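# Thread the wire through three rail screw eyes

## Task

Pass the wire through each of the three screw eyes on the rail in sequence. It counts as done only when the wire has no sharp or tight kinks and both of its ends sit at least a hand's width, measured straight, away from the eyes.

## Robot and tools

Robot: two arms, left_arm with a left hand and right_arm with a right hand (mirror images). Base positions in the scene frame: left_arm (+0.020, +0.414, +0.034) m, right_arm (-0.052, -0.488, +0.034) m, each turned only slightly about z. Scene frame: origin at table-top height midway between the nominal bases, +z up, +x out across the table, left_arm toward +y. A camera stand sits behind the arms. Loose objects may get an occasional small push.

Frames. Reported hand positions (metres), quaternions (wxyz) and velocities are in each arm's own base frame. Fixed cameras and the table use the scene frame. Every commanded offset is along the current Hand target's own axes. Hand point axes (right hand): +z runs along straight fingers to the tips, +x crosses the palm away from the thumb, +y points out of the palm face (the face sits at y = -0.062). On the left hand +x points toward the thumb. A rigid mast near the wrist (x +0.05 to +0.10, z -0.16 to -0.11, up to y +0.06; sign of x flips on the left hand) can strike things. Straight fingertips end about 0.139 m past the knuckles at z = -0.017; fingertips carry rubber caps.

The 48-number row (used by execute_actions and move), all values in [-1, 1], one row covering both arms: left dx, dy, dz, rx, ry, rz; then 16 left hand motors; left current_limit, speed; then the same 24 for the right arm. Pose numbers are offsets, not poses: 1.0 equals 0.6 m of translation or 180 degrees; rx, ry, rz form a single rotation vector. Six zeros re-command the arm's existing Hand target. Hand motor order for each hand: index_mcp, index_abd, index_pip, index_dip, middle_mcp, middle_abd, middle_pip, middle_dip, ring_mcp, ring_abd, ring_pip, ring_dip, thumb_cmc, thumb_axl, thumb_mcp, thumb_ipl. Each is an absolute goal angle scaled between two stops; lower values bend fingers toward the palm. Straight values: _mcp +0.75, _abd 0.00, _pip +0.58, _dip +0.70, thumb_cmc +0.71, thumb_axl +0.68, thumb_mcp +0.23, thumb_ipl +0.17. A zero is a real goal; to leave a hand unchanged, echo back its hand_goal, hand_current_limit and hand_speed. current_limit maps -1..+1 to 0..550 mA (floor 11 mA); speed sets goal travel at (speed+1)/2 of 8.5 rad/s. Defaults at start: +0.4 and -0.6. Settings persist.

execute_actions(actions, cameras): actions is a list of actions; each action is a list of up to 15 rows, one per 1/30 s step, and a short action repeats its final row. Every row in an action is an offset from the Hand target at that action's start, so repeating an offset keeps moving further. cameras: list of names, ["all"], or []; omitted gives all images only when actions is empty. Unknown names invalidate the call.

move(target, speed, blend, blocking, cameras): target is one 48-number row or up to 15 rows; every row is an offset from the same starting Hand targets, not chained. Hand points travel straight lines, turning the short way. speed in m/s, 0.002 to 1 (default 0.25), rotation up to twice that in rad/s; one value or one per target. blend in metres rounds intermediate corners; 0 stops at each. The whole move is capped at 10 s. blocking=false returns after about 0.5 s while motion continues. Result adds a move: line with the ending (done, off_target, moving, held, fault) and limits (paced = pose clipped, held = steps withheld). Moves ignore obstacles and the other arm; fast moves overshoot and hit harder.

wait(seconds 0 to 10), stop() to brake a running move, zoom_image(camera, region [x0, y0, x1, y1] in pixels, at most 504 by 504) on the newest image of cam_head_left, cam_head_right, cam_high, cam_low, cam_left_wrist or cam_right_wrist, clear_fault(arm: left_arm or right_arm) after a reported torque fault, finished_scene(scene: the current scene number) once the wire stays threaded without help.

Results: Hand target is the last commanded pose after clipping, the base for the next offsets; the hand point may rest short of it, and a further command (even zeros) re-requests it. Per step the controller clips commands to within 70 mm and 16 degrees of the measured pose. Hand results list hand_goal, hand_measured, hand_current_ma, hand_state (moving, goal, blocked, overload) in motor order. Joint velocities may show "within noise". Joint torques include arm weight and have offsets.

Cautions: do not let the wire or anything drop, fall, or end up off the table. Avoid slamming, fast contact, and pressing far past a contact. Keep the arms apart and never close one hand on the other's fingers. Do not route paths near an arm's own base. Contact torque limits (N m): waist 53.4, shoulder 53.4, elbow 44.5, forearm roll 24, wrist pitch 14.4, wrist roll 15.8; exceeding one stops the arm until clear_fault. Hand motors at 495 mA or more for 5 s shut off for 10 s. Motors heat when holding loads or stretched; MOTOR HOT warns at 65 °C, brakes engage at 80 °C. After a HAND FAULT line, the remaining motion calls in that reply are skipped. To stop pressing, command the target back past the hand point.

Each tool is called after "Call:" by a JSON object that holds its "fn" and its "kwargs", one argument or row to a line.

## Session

Call:
{"fn": "execute_actions", "kwargs": {
  "actions": []
}}

Call:
{"fn": "zoom_image", "kwargs": {
  "camera": "cam_high",
  "region": [150, 50, 450, 300]
}}

Call:
{"fn": "zoom_image", "kwargs": {
  "camera": "cam_low",
  "region": [100, 180, 500, 450]
}}

Scene clock: 0.00 s.
left_arm: end_effector_position=(+0.1845, -0.2787, +0.2949) hand_goal=(+0.754, +0.000, +0.576, +0.696, +0.754, +0.000, +0.576, +0.696, +0.754, +0.000, +0.576, +0.696, +0.714, +0.678, +0.226, +0.168) hand_measured=(+0.754, +0.000, +0.576, +0.696, +0.754, +0.000, +0.576, +0.696, +0.754, +0.000, +0.576, +0.696, +0.714, +0.678, +0.226, +0.168) hand_current_ma=(+0, +0, +0, +0, +0, +0, +0, +0, +0, +0, +0, +0, +0, +0, +0, +0) hand_state=(goal, goal, goal, goal, goal, goal, goal, goal, goal, goal, goal, goal, goal, goal, goal, goal) hand_current_limit=0.40 hand_speed=-0.60 end_effector_quat_wxyz=(-0.276, +0.921, +0.252, -0.111) | right_arm: end_effector_position=(+0.6606, +0.2813, +0.3548) hand_goal=(+0.754, +0.000, +0.576, +0.696, +0.754, +0.000, +0.576, +0.696, +0.754, +0.000, +0.576, +0.696, +0.714, +0.678, +0.226, +0.168) hand_measured=(+0.754, +0.000, +0.576, +0.696, +0.754, +0.000, +0.576, +0.696, +0.754, +0.000, +0.576, +0.696, +0.714, +0.678, +0.226, +0.168) hand_current_ma=(+0, +0, +0, +0, +0, +0, +0, +0, +0, +0, +0, +0, +0, +0, +0, +0) hand_state=(goal, goal, goal, goal, goal, goal, goal, goal, goal, goal, goal, goal, goal, goal, goal, goal) hand_current_limit=0.40 hand_speed=-0.60 end_effector_quat_wxyz=(+0.593, +0.752, +0.263, -0.113)
Joint positions: left_arm=[-1.01 0.003 -0.699 -0.052 -1.305 1.627] | right_arm=[0.702 -1.233 -2.102 -0.994 -1.784 -2.821]
Joint velocities: within noise
Joint torques (N m): no reading
Hand target: left_arm +0.1845, -0.2787, +0.2949; -0.276, +0.921, +0.252, -0.111 | right_arm +0.6606, +0.2813, +0.3548; +0.593, +0.752, +0.263, -0.113
camera_calibration:
cam_left_wrist: T_world_to_cam=[[-0.937748, -0.0168635, 0.346906, 0.0337336], [0.328458, 0.281589, 0.901567, -0.296614], [-0.112888, 0.959387, -0.25852, 0.494591], [0, 0, 0, 1]] pos_world=[0.184892, -0.390412, 0.383577]
cam_right_wrist: T_world_to_cam=[[-0.349711, -0.336338, 0.874402, 0.0567104], [-0.730411, 0.682364, -0.0296514, 0.254421], [-0.586688, -0.649042, -0.484295, 0.860879], [0, 0, 0, 1]] pos_world=[0.710732, 0.404213, 0.374876]

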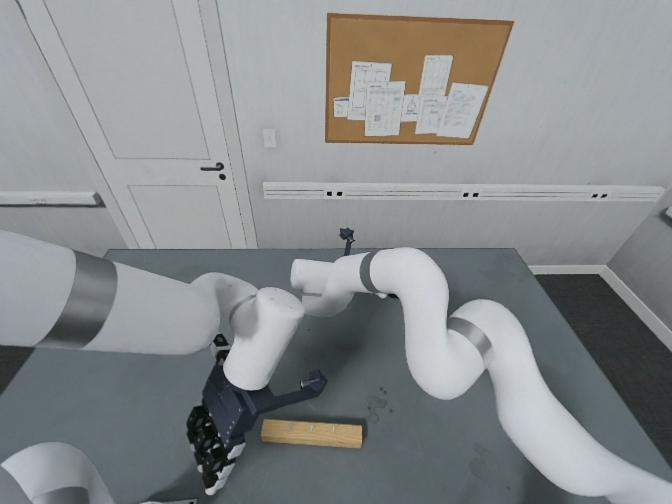

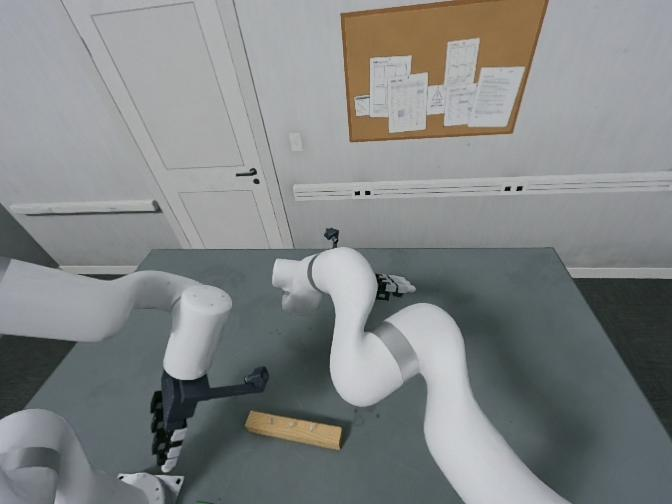

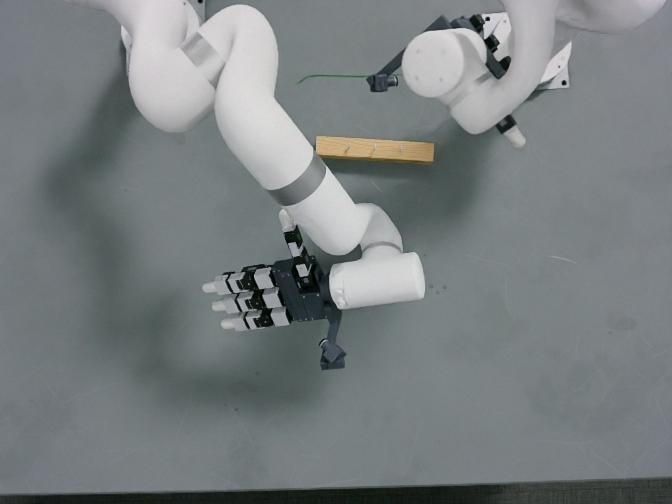

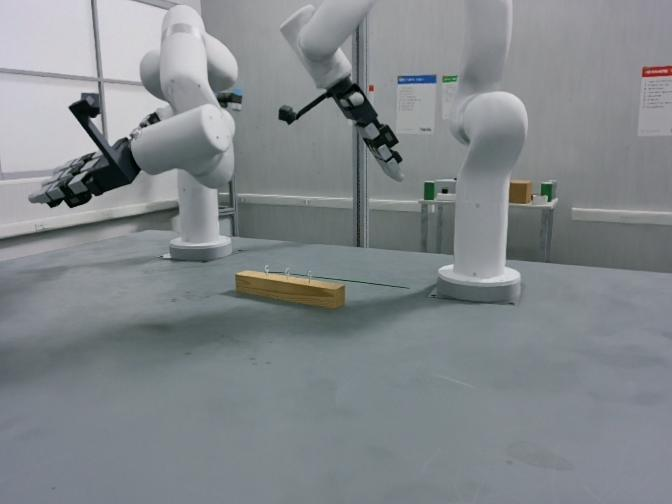

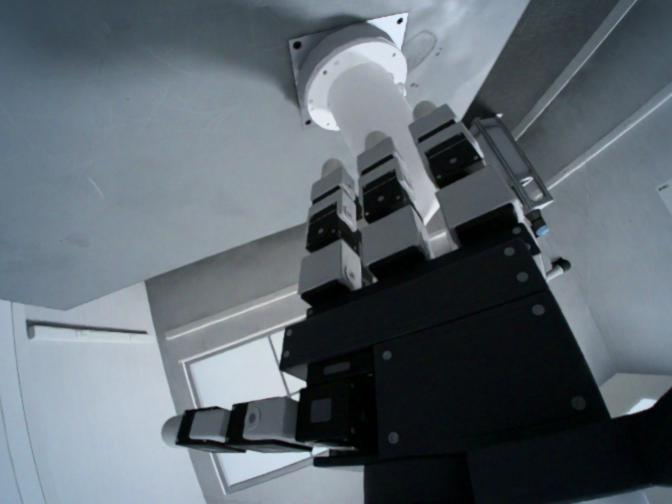

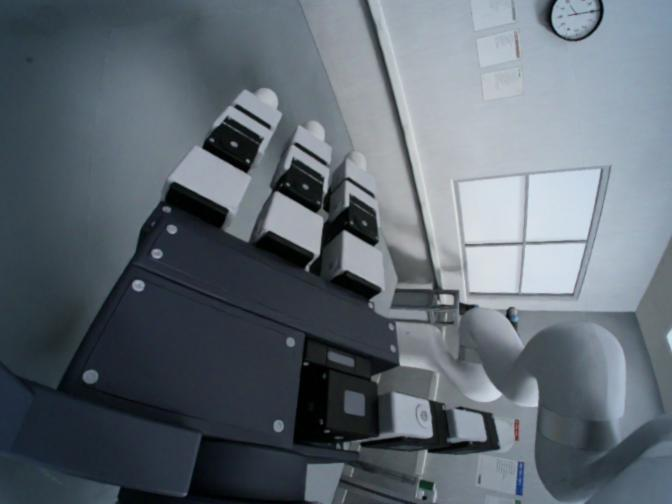

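Scaled by 1.680 from the camera's 672x504 image, which has a finer 960x720 frame.

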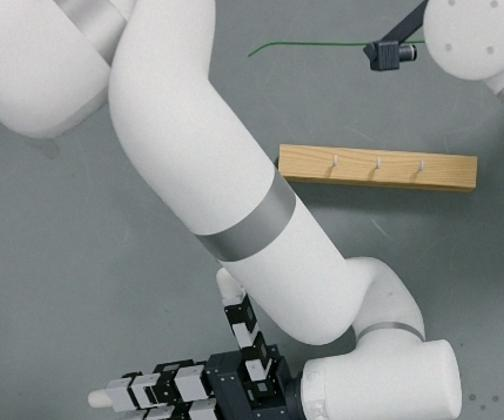

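Scaled by 1.260 from the camera's 672x504 image, which has a finer 960x720 frame.

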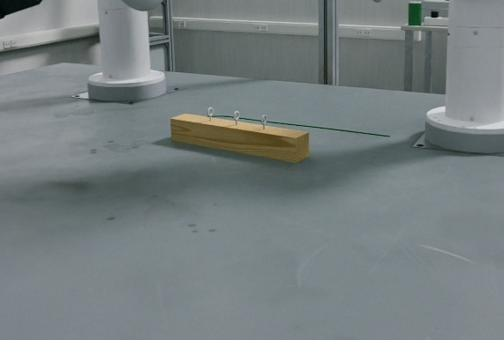

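Call:
{"fn": "move", "kwargs": {
  "target": [-0.079,-0.1085,0.1392,0.1187,0.5425,0.4442, 0.115,0,-0.438,0.696, 0.115,0,-0.438,0.696, -0.068,0,-0.299,-0.174, -0.657,0.677,0.0,0.08, 0.2,-0.6, 0,0,0,0,0,-0.3, 0.115,0,-0.438,0.696, 0.115,0,-0.438,0.696, -0.40,0,-0.299,-0.174, -0.657,0.677,0.0,0.08, 0.2,-0.6],
  "speed": 0.35,
  "cameras": ["cam_high","cam_low"]
}}

Scene clock: 6.63 s.
left_arm: end_effector_position=(+0.0894, -0.2188, +0.2662) hand_goal=(+0.116, +0.000, -0.438, +0.696, +0.116, +0.000, -0.438, +0.696, -0.068, +0.000, -0.298, -0.174, -0.656, +0.678, +0.000, +0.080) hand_measured=(+0.116, +0.000, -0.430, +0.696, +0.118, +0.000, -0.430, +0.696, -0.066, +0.000, -0.290, -0.170, -0.654, +0.678, +0.000, +0.082) hand_current_ma=(+3, +0, +30, +0, +4, +0, +30, +0, +11, +0, +30, +14, +8, -3, -3, +6) hand_state=(goal, goal, goal, goal, goal, goal, goal, goal, goal, goal, goal, goal, goal, goal, goal, goal) hand_current_limit=0.20 hand_speed=-0.60 end_effector_quat_wxyz=(-0.370, +0.580, -0.613, +0.390) | right_arm: end_effector_position=(+0.6606, +0.2813, +0.3548) hand_goal=(+0.116, +0.000, -0.438, +0.696, +0.116, +0.000, -0.438, +0.696, -0.400, +0.000, -0.298, -0.174, -0.656, +0.678, +0.000, +0.080) hand_measured=(+0.124, +0.000, -0.434, +0.696, +0.124, +0.000, -0.436, +0.696, -0.394, +0.000, -0.296, -0.172, -0.662, +0.678, +0.000, +0.082) hand_current_ma=(+7, +0, +2, +0, +7, +0, +1, +0, +6, +0, +1, +1, -5, +0, +0, +1) hand_state=(goal, goal, goal, goal, goal, goal, goal, goal, goal, goal, goal, goal, goal, goal, goal, goal) hand_current_limit=0.20 hand_speed=-0.60 end_effector_quat_wxyz=(+0.477, +0.551, +0.576, -0.370)
Joint positions: left_arm=[-1.94 0.383 -0.153 1.083 -1.349 2.093] | right_arm=[0.728 -0.986 -1.77 -0.96 -1.753 -3.682]
Joint torques (N m): left_arm=[-15.18 26.37 -12.43 3.64 1.47 1] | right_arm=[2.69 63.45 -14.8 -2.81 -4.38 -1.16]
Hand target: left_arm +0.0893, -0.2188, +0.2661; -0.369, +0.580, -0.613, +0.390 | right_arm +0.6606, +0.2813, +0.3548; +0.478, +0.551, +0.576, -0.370
Off the commanded pose: left_arm 0.000 m, 0 deg | right_arm 0.000 m, 0 deg.
move: done
Images, in order (width x height): cam_high 672x504, cam_low 672x504.

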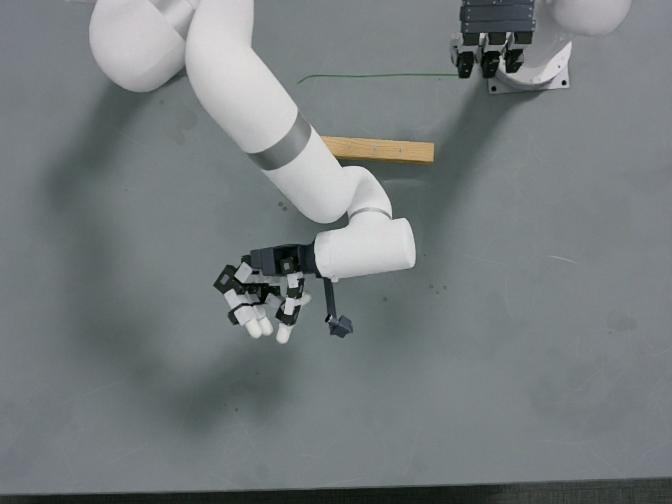

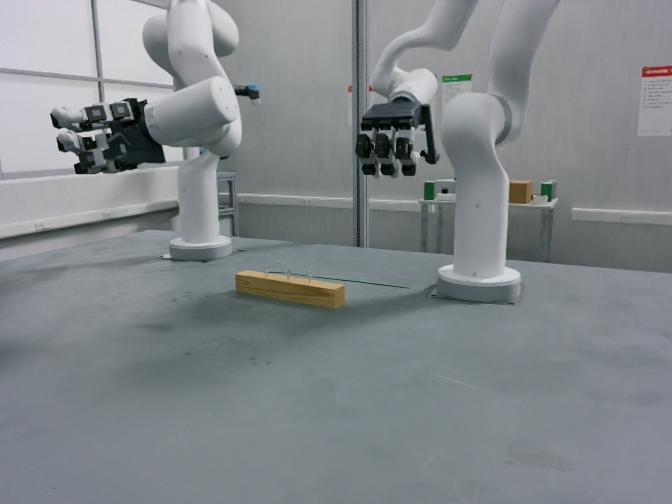

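Call:
{"fn": "move", "kwargs": {
  "target": [0,0,0,0,0,0, 0.115,0,-0.438,0.696, 0.115,0,-0.438,0.696, -0.068,0,-0.299,-0.174, -0.657,0.677,0.0,0.08, 0.2,-0.6, 0.1127,-0.7067,0.0113,-0.4174,-0.3080,-0.5908, 0.115,0,-0.438,0.696, 0.115,0,-0.438,0.696, -0.40,0,-0.299,-0.174, -0.657,0.677,0.0,0.08, 0.2,-0.6],
  "speed": 0.3,
  "cameras": ["cam_high","cam_low"]
}}

Call:
{"fn": "zoom_image", "kwargs": {
  "camera": "cam_high",
  "region": [280, 50, 480, 180]
}}

Call:
{"fn": "zoom_image", "kwargs": {
  "camera": "cam_low",
  "region": [220, 250, 440, 330]
}}

Scene clock: 12.23 s.
left_arm: end_effector_position=(+0.0893, -0.2188, +0.2661) hand_goal=(+0.116, +0.000, -0.438, +0.696, +0.116, +0.000, -0.438, +0.696, -0.068, +0.000, -0.298, -0.174, -0.656, +0.678, +0.000, +0.080) hand_measured=(+0.116, +0.000, -0.430, +0.696, +0.118, +0.000, -0.430, +0.696, -0.066, +0.000, -0.290, -0.170, -0.654, +0.678, +0.000, +0.082) hand_current_ma=(+3, +0, +30, +0, +4, +0, +30, +0, +11, +0, +30, +14, +8, -3, -3, +6) hand_state=(goal, goal, goal, goal, goal, goal, goal, goal, goal, goal, goal, goal, goal, goal, goal, goal) hand_current_limit=0.20 hand_speed=-0.60 end_effector_quat_wxyz=(-0.369, +0.580, -0.613, +0.390) | right_arm: end_effector_position=(+0.2470, +0.2434, +0.2457) hand_goal=(+0.116, +0.000, -0.438, +0.696, +0.116, +0.000, -0.438, +0.696, -0.400, +0.000, -0.298, -0.174, -0.656, +0.678, +0.000, +0.080) hand_measured=(+0.114, +0.000, -0.434, +0.696, +0.114, +0.000, -0.436, +0.696, -0.398, +0.000, -0.296, -0.172, -0.658, +0.678, +0.000, +0.082) hand_current_ma=(+0, +0, +2, +0, +0, +0, +1, +0, +2, +0, +1, +1, -1, +0, +0, +1) hand_state=(goal, goal, goal, goal, goal, goal, goal, goal, goal, goal, goal, goal, goal, goal, goal, goal) hand_current_limit=0.20 hand_speed=-0.60 end_effector_quat_wxyz=(-0.384, +0.603, -0.589, +0.376)
Joint positions: left_arm=[-1.94 0.383 -0.153 1.083 -1.349 2.093] | right_arm=[1.202 0.191 -0.218 -1.747 -1.018 -5.16]
Joint torques (N m): left_arm=[-10.45 24.12 -11.91 2.96 1.56 1.13] | right_arm=[6.41 23.75 -10.32 2.96 0.61 -1.54]
Hand target: left_arm +0.0893, -0.2188, +0.2661; -0.369, +0.580, -0.613, +0.390 | right_arm +0.2470, +0.2434, +0.2457; -0.384, +0.603, -0.589, +0.376
Off the commanded pose: left_arm 0.000 m, 0 deg | right_arm 0.000 m, 0 deg.
move: done
Images, in order (width x height): cam_high 672x504, cam_low 672x504.

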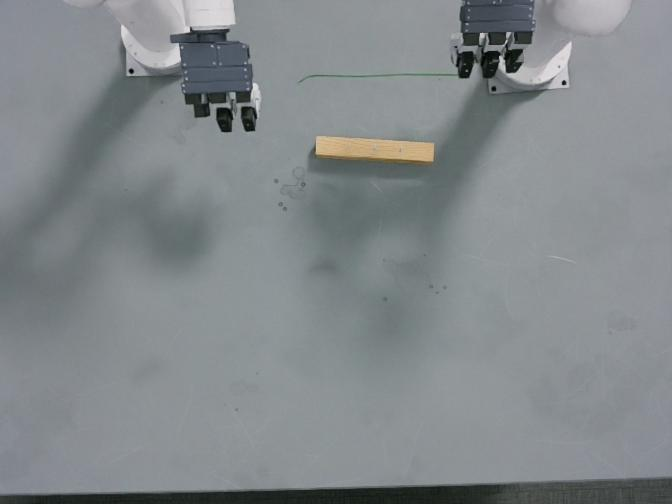

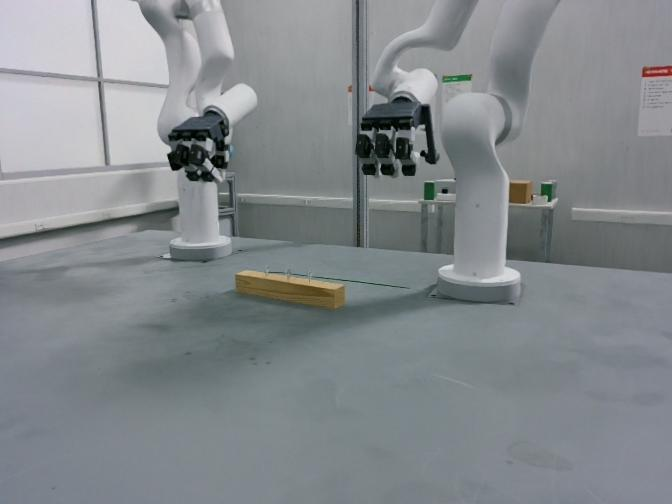

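Scaled by 2.520 from the camera's 672x504 image, which has a finer 960x720 frame.

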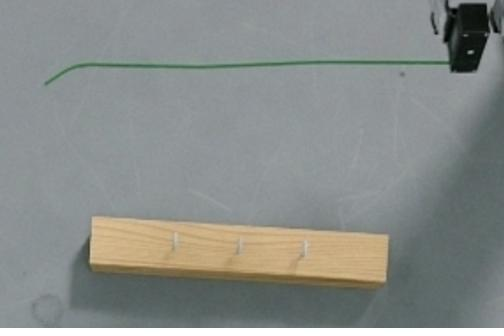

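Scaled by 2.291 from the camera's 672x504 image, which has a finer 960x720 frame.

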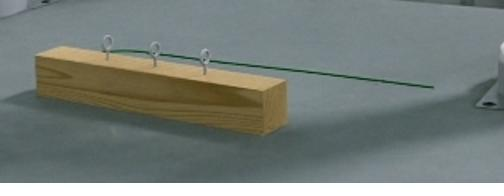

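Call:
{"fn": "move", "kwargs": {
  "target": [0.2343,0.3650,0.1482,0,0,0, -0.018,0,-0.334,0.696, -0.018,0,-0.334,0.696, -0.068,0,-0.299,-0.174, -0.657,0.677,0.226,0.168, 0.2,-0.6, -0.1753,0.3567,0.0185,0,-0.1259,-0.0587, 0.115,0,-0.438,0.696, 0.115,0,-0.438,0.696, -0.40,0,-0.299,-0.174, -0.514,0.677,0.0,0.08, 0.2,-0.6],
  "speed": 0.2,
  "cameras": ["all"]
}}

Call:
{"fn": "zoom_image", "kwargs": {
  "camera": "cam_low",
  "region": [240, 200, 440, 330]
}}

Call:
{"fn": "zoom_image", "kwargs": {
  "camera": "cam_high",
  "region": [270, 40, 470, 140]
}}

Scene clock: 16.23 s.
left_arm: end_effector_position=(+0.0695, -0.3584, +0.0299) hand_goal=(-0.018, +0.000, -0.334, +0.696, -0.018, +0.000, -0.334, +0.696, -0.068, +0.000, -0.298, -0.174, -0.656, +0.678, +0.226, +0.168) hand_measured=(-0.016, +0.000, -0.334, +0.696, -0.016, +0.000, -0.334, +0.696, -0.066, +0.000, -0.292, -0.170, -0.654, +0.678, +0.220, +0.166) hand_current_ma=(+8, +0, -3, +0, +10, +0, -3, +0, +11, +0, +29, +14, +8, -3, -27, -12) hand_state=(goal, goal, goal, goal, goal, goal, goal, goal, goal, goal, goal, goal, goal, goal, goal, goal) hand_current_limit=0.20 hand_speed=-0.60 end_effector_quat_wxyz=(-0.369, +0.580, -0.613, +0.390) | right_arm: end_effector_position=(+0.1643, +0.3466, +0.0470) hand_goal=(+0.116, +0.000, -0.438, +0.696, +0.116, +0.000, -0.438, +0.696, -0.400, +0.000, -0.298, -0.174, -0.514, +0.678, +0.000, +0.080) hand_measured=(+0.114, +0.000, -0.434, +0.696, +0.114, +0.000, -0.436, +0.696, -0.398, +0.000, -0.296, -0.172, -0.518, +0.678, +0.000, +0.082) hand_current_ma=(+0, +0, +2, +0, +0, +0, +1, +0, +2, +0, +1, +1, -3, +0, +0, +1) hand_state=(goal, goal, goal, goal, goal, goal, goal, goal, goal, goal, goal, goal, goal, goal, goal, goal) hand_current_limit=0.20 hand_speed=-0.60 end_effector_quat_wxyz=(-0.456, +0.716, -0.445, +0.284)
Joint positions: left_arm=[-1.846 -0.762 -0.58 1.438 -1.101 1.372] | right_arm=[1.462 -0.675 -0.363 -2.231 -1.316 -4.442]
Joint torques (N m): left_arm=[12.34 21.26 -16.48 2.21 -4.34 -1.25] | right_arm=[7.71 13.84 -16.56 -2.74 -4.53 2.03]
Hand target: left_arm +0.0696, -0.3584, +0.0300; -0.369, +0.580, -0.613, +0.390 | right_arm +0.1643, +0.3466, +0.0469; -0.456, +0.716, -0.445, +0.284
Off the commanded pose: left_arm 0.000 m, 0 deg | right_arm 0.000 m, 0 deg.
move: done
camera_calibration:
cam_left_wrist: T_world_to_cam=[[0.308974, 0.811409, 0.496136, 0.222302], [-0.432692, -0.344621, 0.833075, -0.166875], [0.846943, -0.472073, 0.244612, -0.105203], [0, 0, 0, 1]] pos_world=[-0.0517904, -0.28755, 0.0544607]
cam_right_wrist: T_world_to_cam=[[-0.553167, 0.620505, -0.555859, -0.0568158], [-0.594695, 0.173136, 0.785087, -0.0458679], [0.58339, 0.764851, 0.273238, -0.254888], [0, 0, 0, 1]] pos_world=[0.0899929, 0.238147, 0.0740739]

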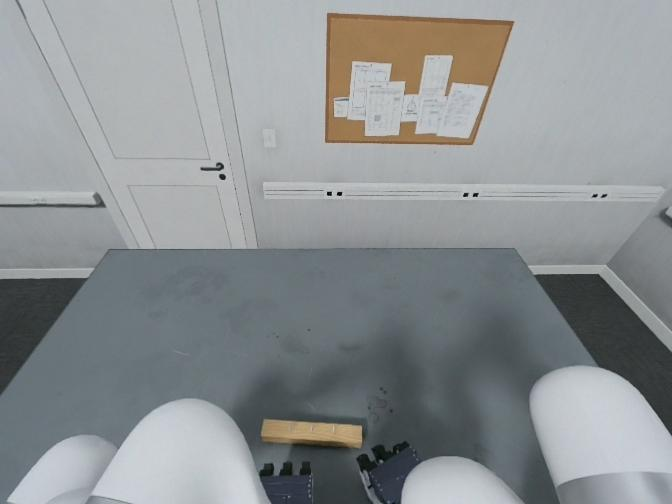

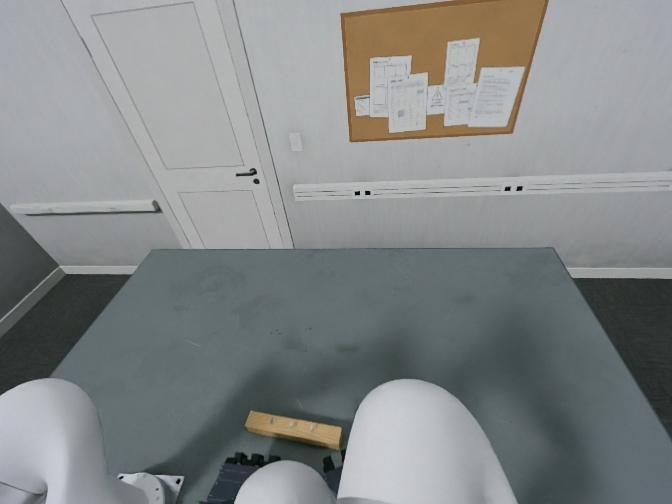

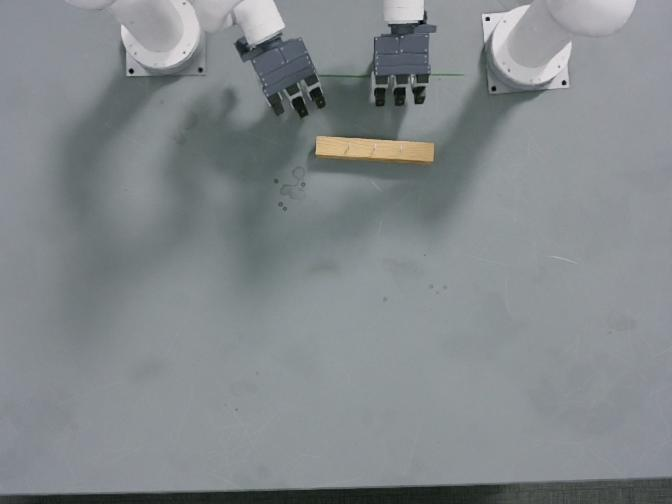

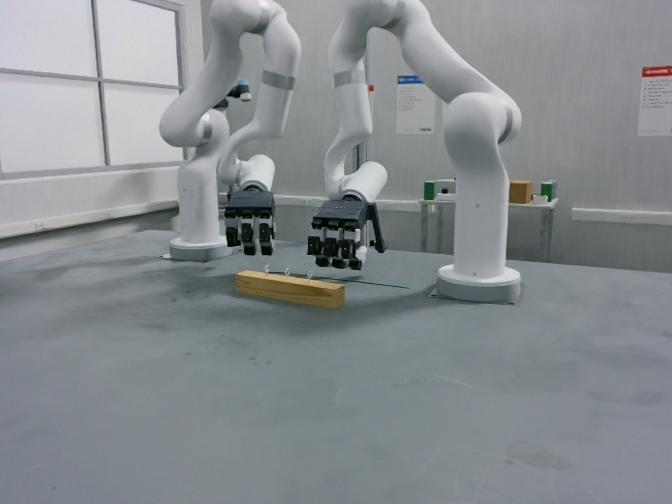

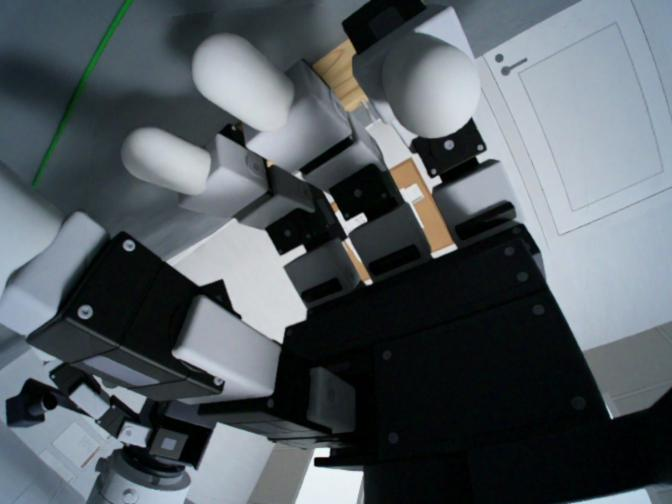

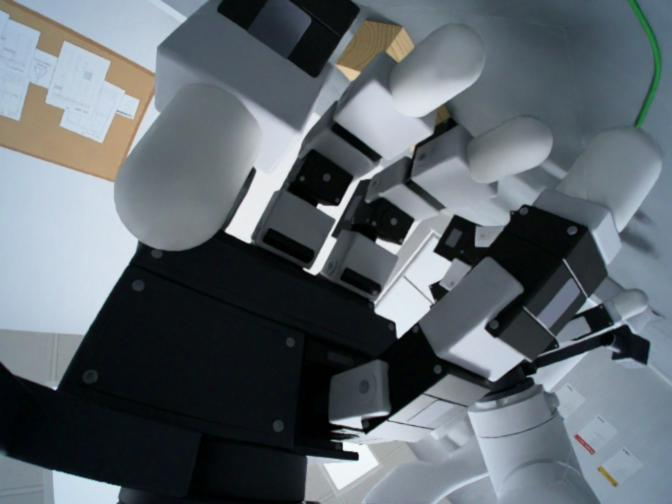

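Scaled by 2.520 from the camera's 672x504 image, which has a finer 960x720 frame.

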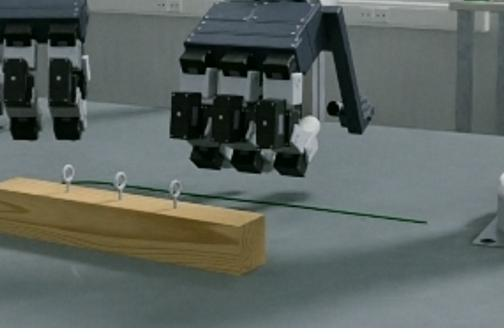

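Scaled by 2.520 from the camera's 672x504 image, which has a finer 960x720 frame.

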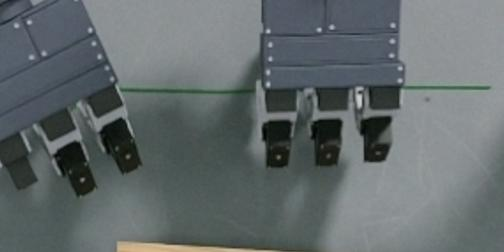

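Call:
{"fn": "move", "kwargs": {
  "target": [0.0004,0.0528,0.0164,0,0,0, -0.018,0,-0.334,0.696, -0.018,0,-0.334,0.696, -0.068,0,-0.299,-0.174, -0.657,0.677,0.226,0.168, 0.2,-0.6, 0,0,0,0,0,0, 0.115,0,-0.438,0.696, 0.115,0,-0.438,0.696, -0.40,0,-0.299,-0.174, -0.514,0.677,0.0,0.08, 0.2,-0.6],
  "speed": 0.06,
  "cameras": ["cam_low","cam_left_wrist","cam_right_wrist","cam_high"]
}}

Call:
{"fn": "zoom_image", "kwargs": {
  "camera": "cam_low",
  "region": [290, 230, 390, 300]
}}

Call:
{"fn": "zoom_image", "kwargs": {
  "camera": "cam_left_wrist",
  "region": [0, 0, 340, 250]
}}

Scene clock: 18.50 s.
left_arm: end_effector_position=(+0.0651, -0.3584, -0.0029) hand_goal=(-0.018, +0.000, -0.334, +0.696, -0.018, +0.000, -0.334, +0.696, -0.068, +0.000, -0.298, -0.174, -0.656, +0.678, +0.226, +0.168) hand_measured=(-0.022, +0.000, -0.340, +0.694, -0.022, +0.000, -0.338, +0.696, -0.066, +0.000, -0.292, -0.170, -0.654, +0.678, +0.220, +0.166) hand_current_ma=(-17, -1, -22, -6, -17, +0, -17, -3, +11, +0, +29, +14, +8, -3, -27, -12) hand_state=(goal, goal, goal, goal, goal, goal, goal, goal, goal, goal, goal, goal, goal, goal, goal, goal) hand_current_limit=0.20 hand_speed=-0.60 end_effector_quat_wxyz=(-0.369, +0.580, -0.613, +0.390) | right_arm: end_effector_position=(+0.1643, +0.3466, +0.0469) hand_goal=(+0.116, +0.000, -0.438, +0.696, +0.116, +0.000, -0.438, +0.696, -0.400, +0.000, -0.298, -0.174, -0.514, +0.678, +0.000, +0.080) hand_measured=(+0.114, +0.000, -0.434, +0.696, +0.114, +0.000, -0.436, +0.696, -0.398, +0.000, -0.296, -0.172, -0.518, +0.678, +0.000, +0.082) hand_current_ma=(+0, +0, +2, +0, +0, +0, +1, +0, +2, +0, +1, +1, -3, +0, +0, +1) hand_state=(goal, goal, goal, goal, goal, goal, goal, goal, goal, goal, goal, goal, goal, goal, goal, goal) hand_current_limit=0.20 hand_speed=-0.60 end_effector_quat_wxyz=(-0.456, +0.716, -0.445, +0.284)
Joint positions: left_arm=[-1.859 -0.866 -0.625 1.455 -1.092 1.306] | right_arm=[1.462 -0.675 -0.363 -2.231 -1.316 -4.442]
Joint torques (N m): left_arm=[-13.27 23.7 -15.14 1.74 1.89 -1.34] | right_arm=[7.66 14.52 -16.27 -2.77 -4.38 2.04]
Hand target: left_arm +0.0651, -0.3584, -0.0029; -0.369, +0.580, -0.613, +0.390 | right_arm +0.1643, +0.3466, +0.0469; -0.456, +0.716, -0.445, +0.284
Off the commanded pose: left_arm 0.000 m, 0 deg | right_arm 0.000 m, 0 deg.
move: done
camera_calibration:
cam_left_wrist: T_world_to_cam=[[0.308823, 0.81141, 0.496227, 0.239926], [-0.433193, -0.34448, 0.832873, -0.141434], [0.846742, -0.472173, 0.245113, -0.093503], [0, 0, 0, 1]] pos_world=[-0.05619, -0.287549, 0.0216574]
cam_right_wrist: T_world_to_cam=[[-0.553167, 0.620505, -0.555859, -0.0568158], [-0.594695, 0.173136, 0.785087, -0.0458679], [0.58339, 0.764851, 0.273238, -0.254888], [0, 0, 0, 1]] pos_world=[0.0899929, 0.238147, 0.0740739]
Images, in order (width x height): cam_high 672x504, cam_low 672x504, cam_left_wrist 672x504, cam_right_wrist 672x504.

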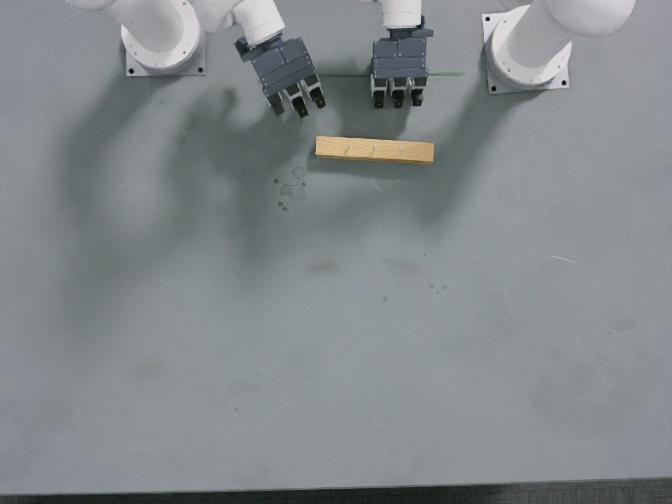

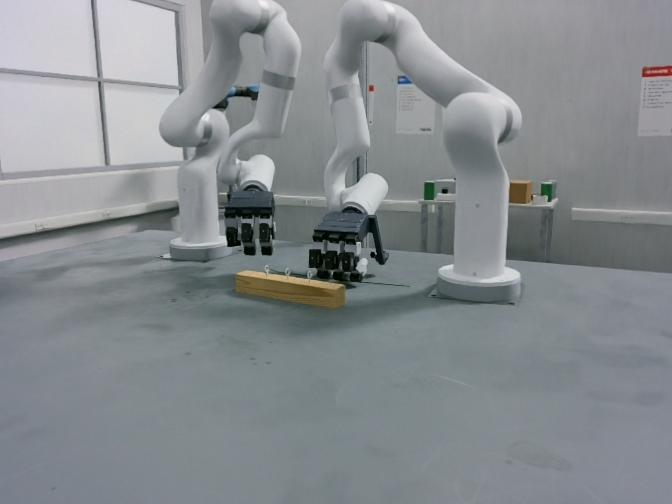

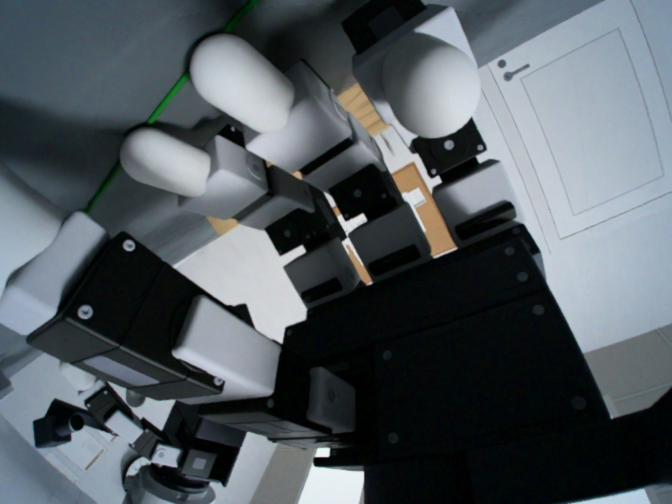

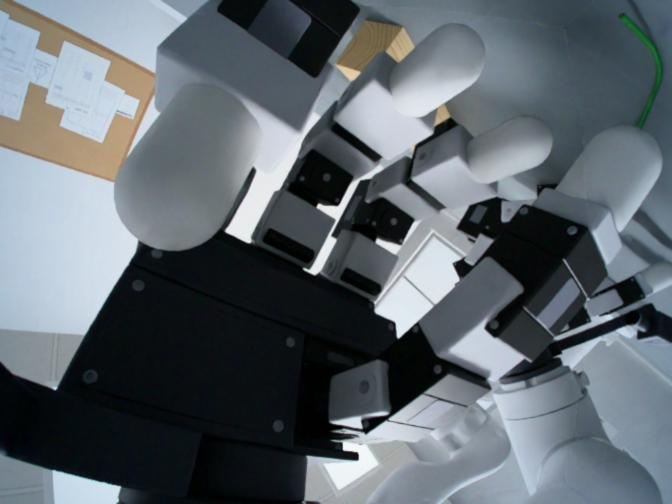

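Scaled by 5.040 from the camera's 672x504 image, which has a finer 960x720 frame.

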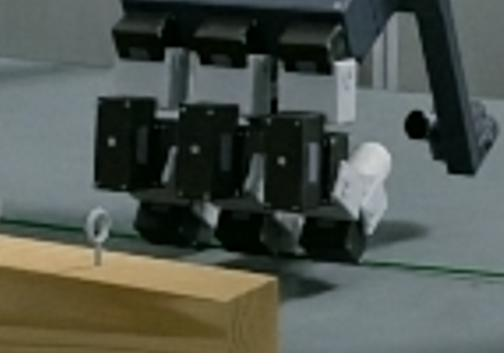

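Scaled by 1.482 from the camera's 672x504 image, which has a finer 960x720 frame.

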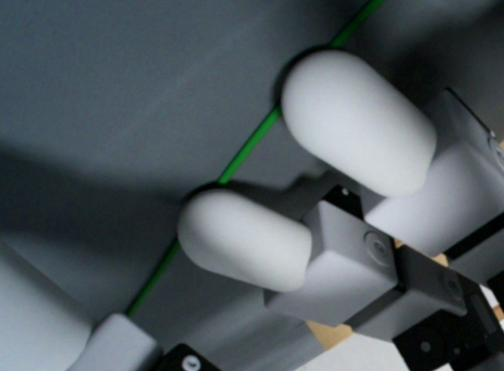

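Call:
{"fn": "move", "kwargs": {
  "target": [
    [0,0.0023,0.0011,0,0,0, -0.018,0,-0.334,0.696, -0.018,0,-0.334,0.696, -0.068,0,-0.299,-0.174, -0.657,0.677,0.226,0.168, 0.2,-0.6, 0,0,0,0,0,0, 0.115,0,-0.438,0.696, 0.115,0,-0.438,0.696, -0.40,0,-0.299,-0.174, -0.514,0.677,0.0,0.08, 0.2,-0.6],
    [0,0.0053,-0.0053,0,0,0, -0.018,0,-0.334,0.696, -0.018,0,-0.334,0.696, -0.068,0,-0.299,-0.174, -0.657,0.677,0.226,0.168, 0.2,-0.6, 0,0,0,0,0,0, 0.115,0,-0.438,0.696, 0.115,0,-0.438,0.696, -0.40,0,-0.299,-0.174, -0.514,0.677,0.0,0.08, 0.2,-0.6]
  ],
  "speed": 0.01,
  "cameras": ["cam_low","cam_left_wrist","cam_right_wrist","cam_high"]
}}

Call:
{"fn": "zoom_image", "kwargs": {
  "camera": "cam_right_wrist",
  "region": [500, 0, 672, 170]
}}

Call:
{"fn": "zoom_image", "kwargs": {
  "camera": "cam_high",
  "region": [290, 50, 350, 110]
}}

Call:
{"fn": "zoom_image", "kwargs": {
  "camera": "cam_low",
  "region": [230, 240, 310, 290]
}}

Scene clock: 20.33 s.
left_arm: end_effector_position=(+0.0609, -0.3582, -0.0045) hand_goal=(-0.018, +0.000, -0.334, +0.696, -0.018, +0.000, -0.334, +0.696, -0.068, +0.000, -0.298, -0.174, -0.656, +0.678, +0.226, +0.168) hand_measured=(-0.026, -0.002, -0.342, +0.690, -0.028, +0.000, -0.340, +0.692, -0.066, +0.000, -0.292, -0.170, -0.654, +0.678, +0.220, +0.166) hand_current_ma=(-35, -3, -30, -22, -43, -3, -28, -17, +10, +0, +29, +14, +8, -3, -27, -12) hand_state=(goal, goal, goal, goal, goal, goal, goal, goal, goal, goal, goal, goal, goal, goal, goal, goal) hand_current_limit=0.20 hand_speed=-0.60 end_effector_quat_wxyz=(-0.369, +0.580, -0.613, +0.390) | right_arm: end_effector_position=(+0.1643, +0.3466, +0.0469) hand_goal=(+0.116, +0.000, -0.438, +0.696, +0.116, +0.000, -0.438, +0.696, -0.400, +0.000, -0.298, -0.174, -0.514, +0.678, +0.000, +0.080) hand_measured=(+0.114, +0.000, -0.434, +0.696, +0.114, +0.000, -0.436, +0.696, -0.398, +0.000, -0.296, -0.172, -0.518, +0.678, +0.000, +0.082) hand_current_ma=(+0, +0, +2, +0, +0, +0, +1, +0, +2, +0, +1, +1, -3, +0, +0, +1) hand_state=(goal, goal, goal, goal, goal, goal, goal, goal, goal, goal, goal, goal, goal, goal, goal, goal) hand_current_limit=0.20 hand_speed=-0.60 end_effector_quat_wxyz=(-0.456, +0.716, -0.445, +0.284)
Joint positions: left_arm=[-1.871 -0.871 -0.629 1.444 -1.089 1.306] | right_arm=[1.462 -0.675 -0.363 -2.231 -1.316 -4.442]
Joint torques (N m): left_arm=[-13.46 24.33 -14.51 -2.96 1.56 1.19] | right_arm=[7.34 14.24 -16.28 -3.49 -4.34 2.02]
Hand target: left_arm +0.0609, -0.3582, -0.0045; -0.369, +0.580, -0.613, +0.390 | right_arm +0.1643, +0.3466, +0.0469; -0.456, +0.716, -0.445, +0.284
Off the commanded pose: left_arm 0.000 m, 0 deg | right_arm 0.000 m, 0 deg.
move: done
camera_calibration:
cam_left_wrist: T_world_to_cam=[[0.308823, 0.81141, 0.496227, 0.241855], [-0.433193, -0.34448, 0.832873, -0.141852], [0.846742, -0.472173, 0.245113, -0.0894601], [0, 0, 0, 1]] pos_world=[-0.06039, -0.287349, 0.0200574]
cam_right_wrist: T_world_to_cam=[[-0.553167, 0.620505, -0.555859, -0.0568158], [-0.594695, 0.173136, 0.785087, -0.0458679], [0.58339, 0.764851, 0.273238, -0.254888], [0, 0, 0, 1]] pos_world=[0.0899929, 0.238147, 0.0740739]
Images, in order (width x height): cam_high 672x504, cam_low 672x504, cam_left_wrist 672x504, cam_right_wrist 672x504.

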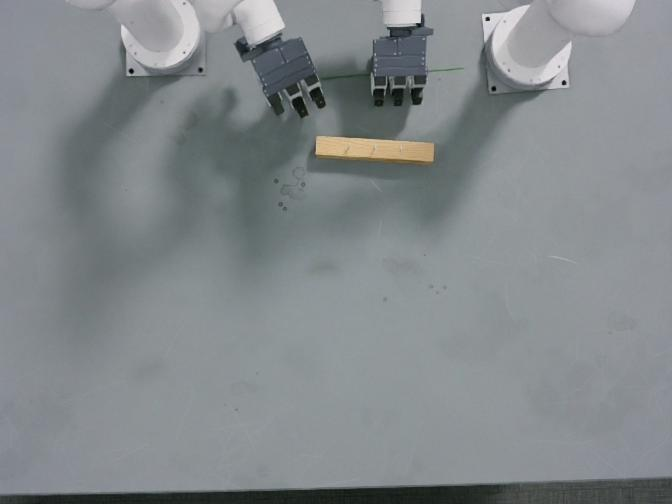

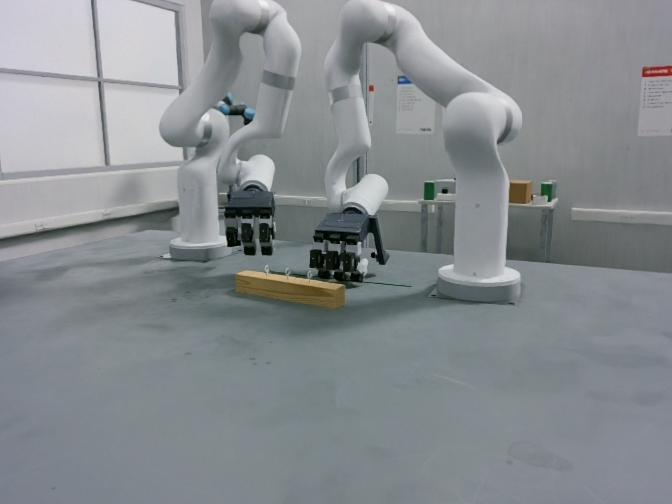

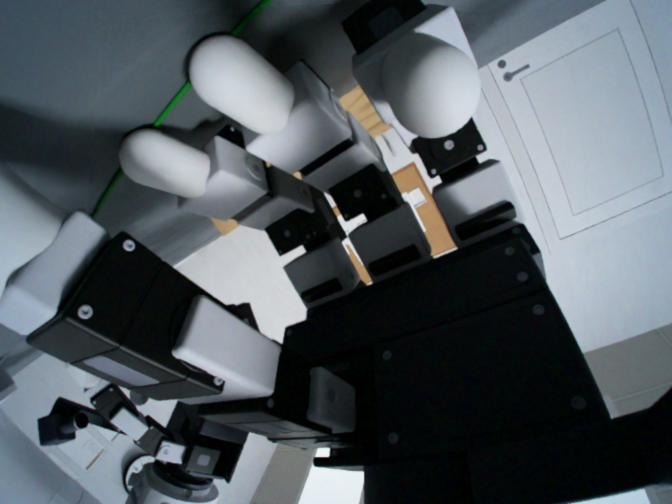

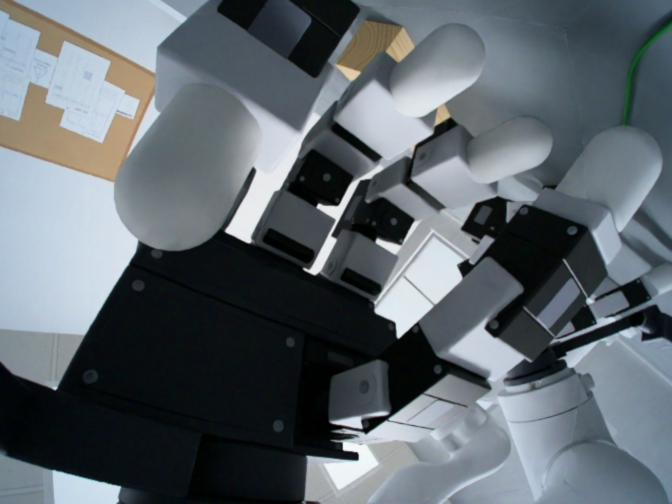

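Scaled by 2.930 from the camera's 672x504 image, which has a finer 960x720 frame.

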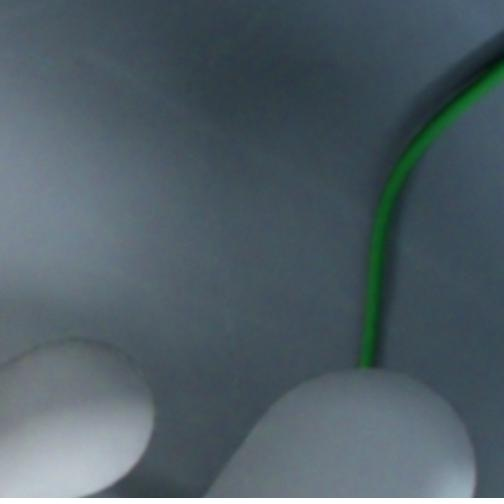

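Scaled by 8.400 from the camera's 672x504 image, which has a finer 960x720 frame.

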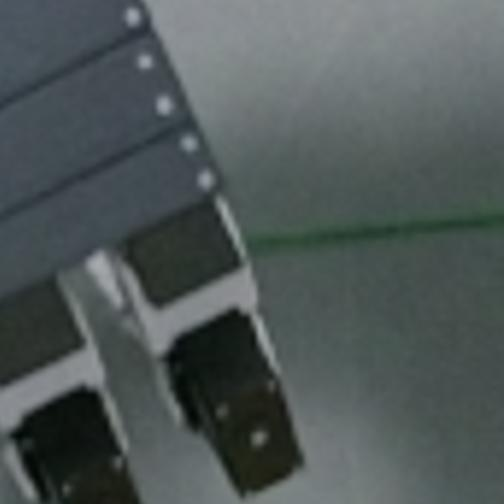

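Scaled by 6.300 from the camera's 672x504 image, which has a finer 960x720 frame.

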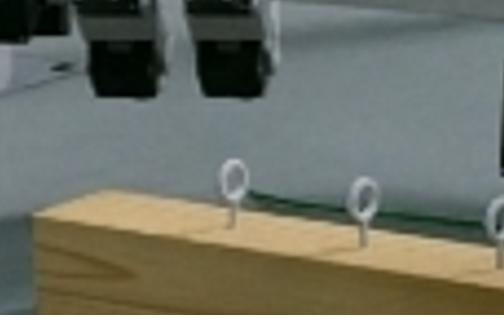

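Call:
{"fn": "zoom_image", "kwargs": {
  "camera": "cam_low",
  "region": [255, 250, 305, 285]
}}

Call:
{"fn": "zoom_image", "kwargs": {
  "camera": "cam_right_wrist",
  "region": [560, 0, 672, 130]
}}

Scaled by 10.080 from the camera's 672x504 image, which has a finer 960x720 frame.

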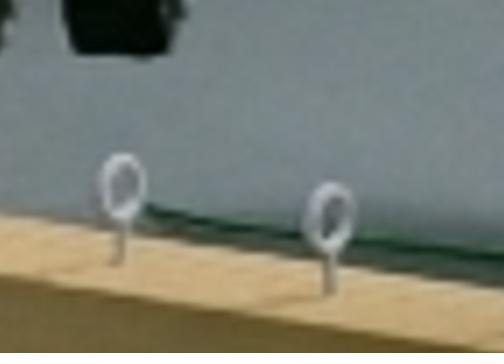

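Scaled by 3.877 from the camera's 672x504 image, which has a finer 960x720 frame.

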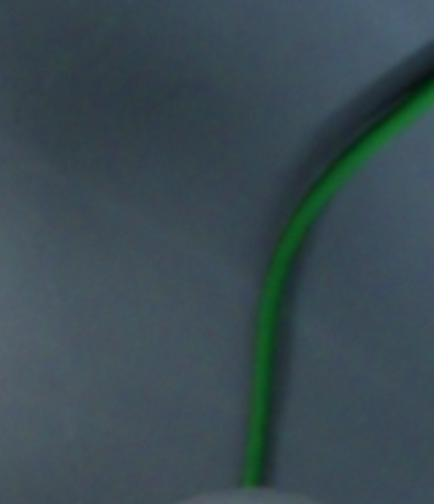

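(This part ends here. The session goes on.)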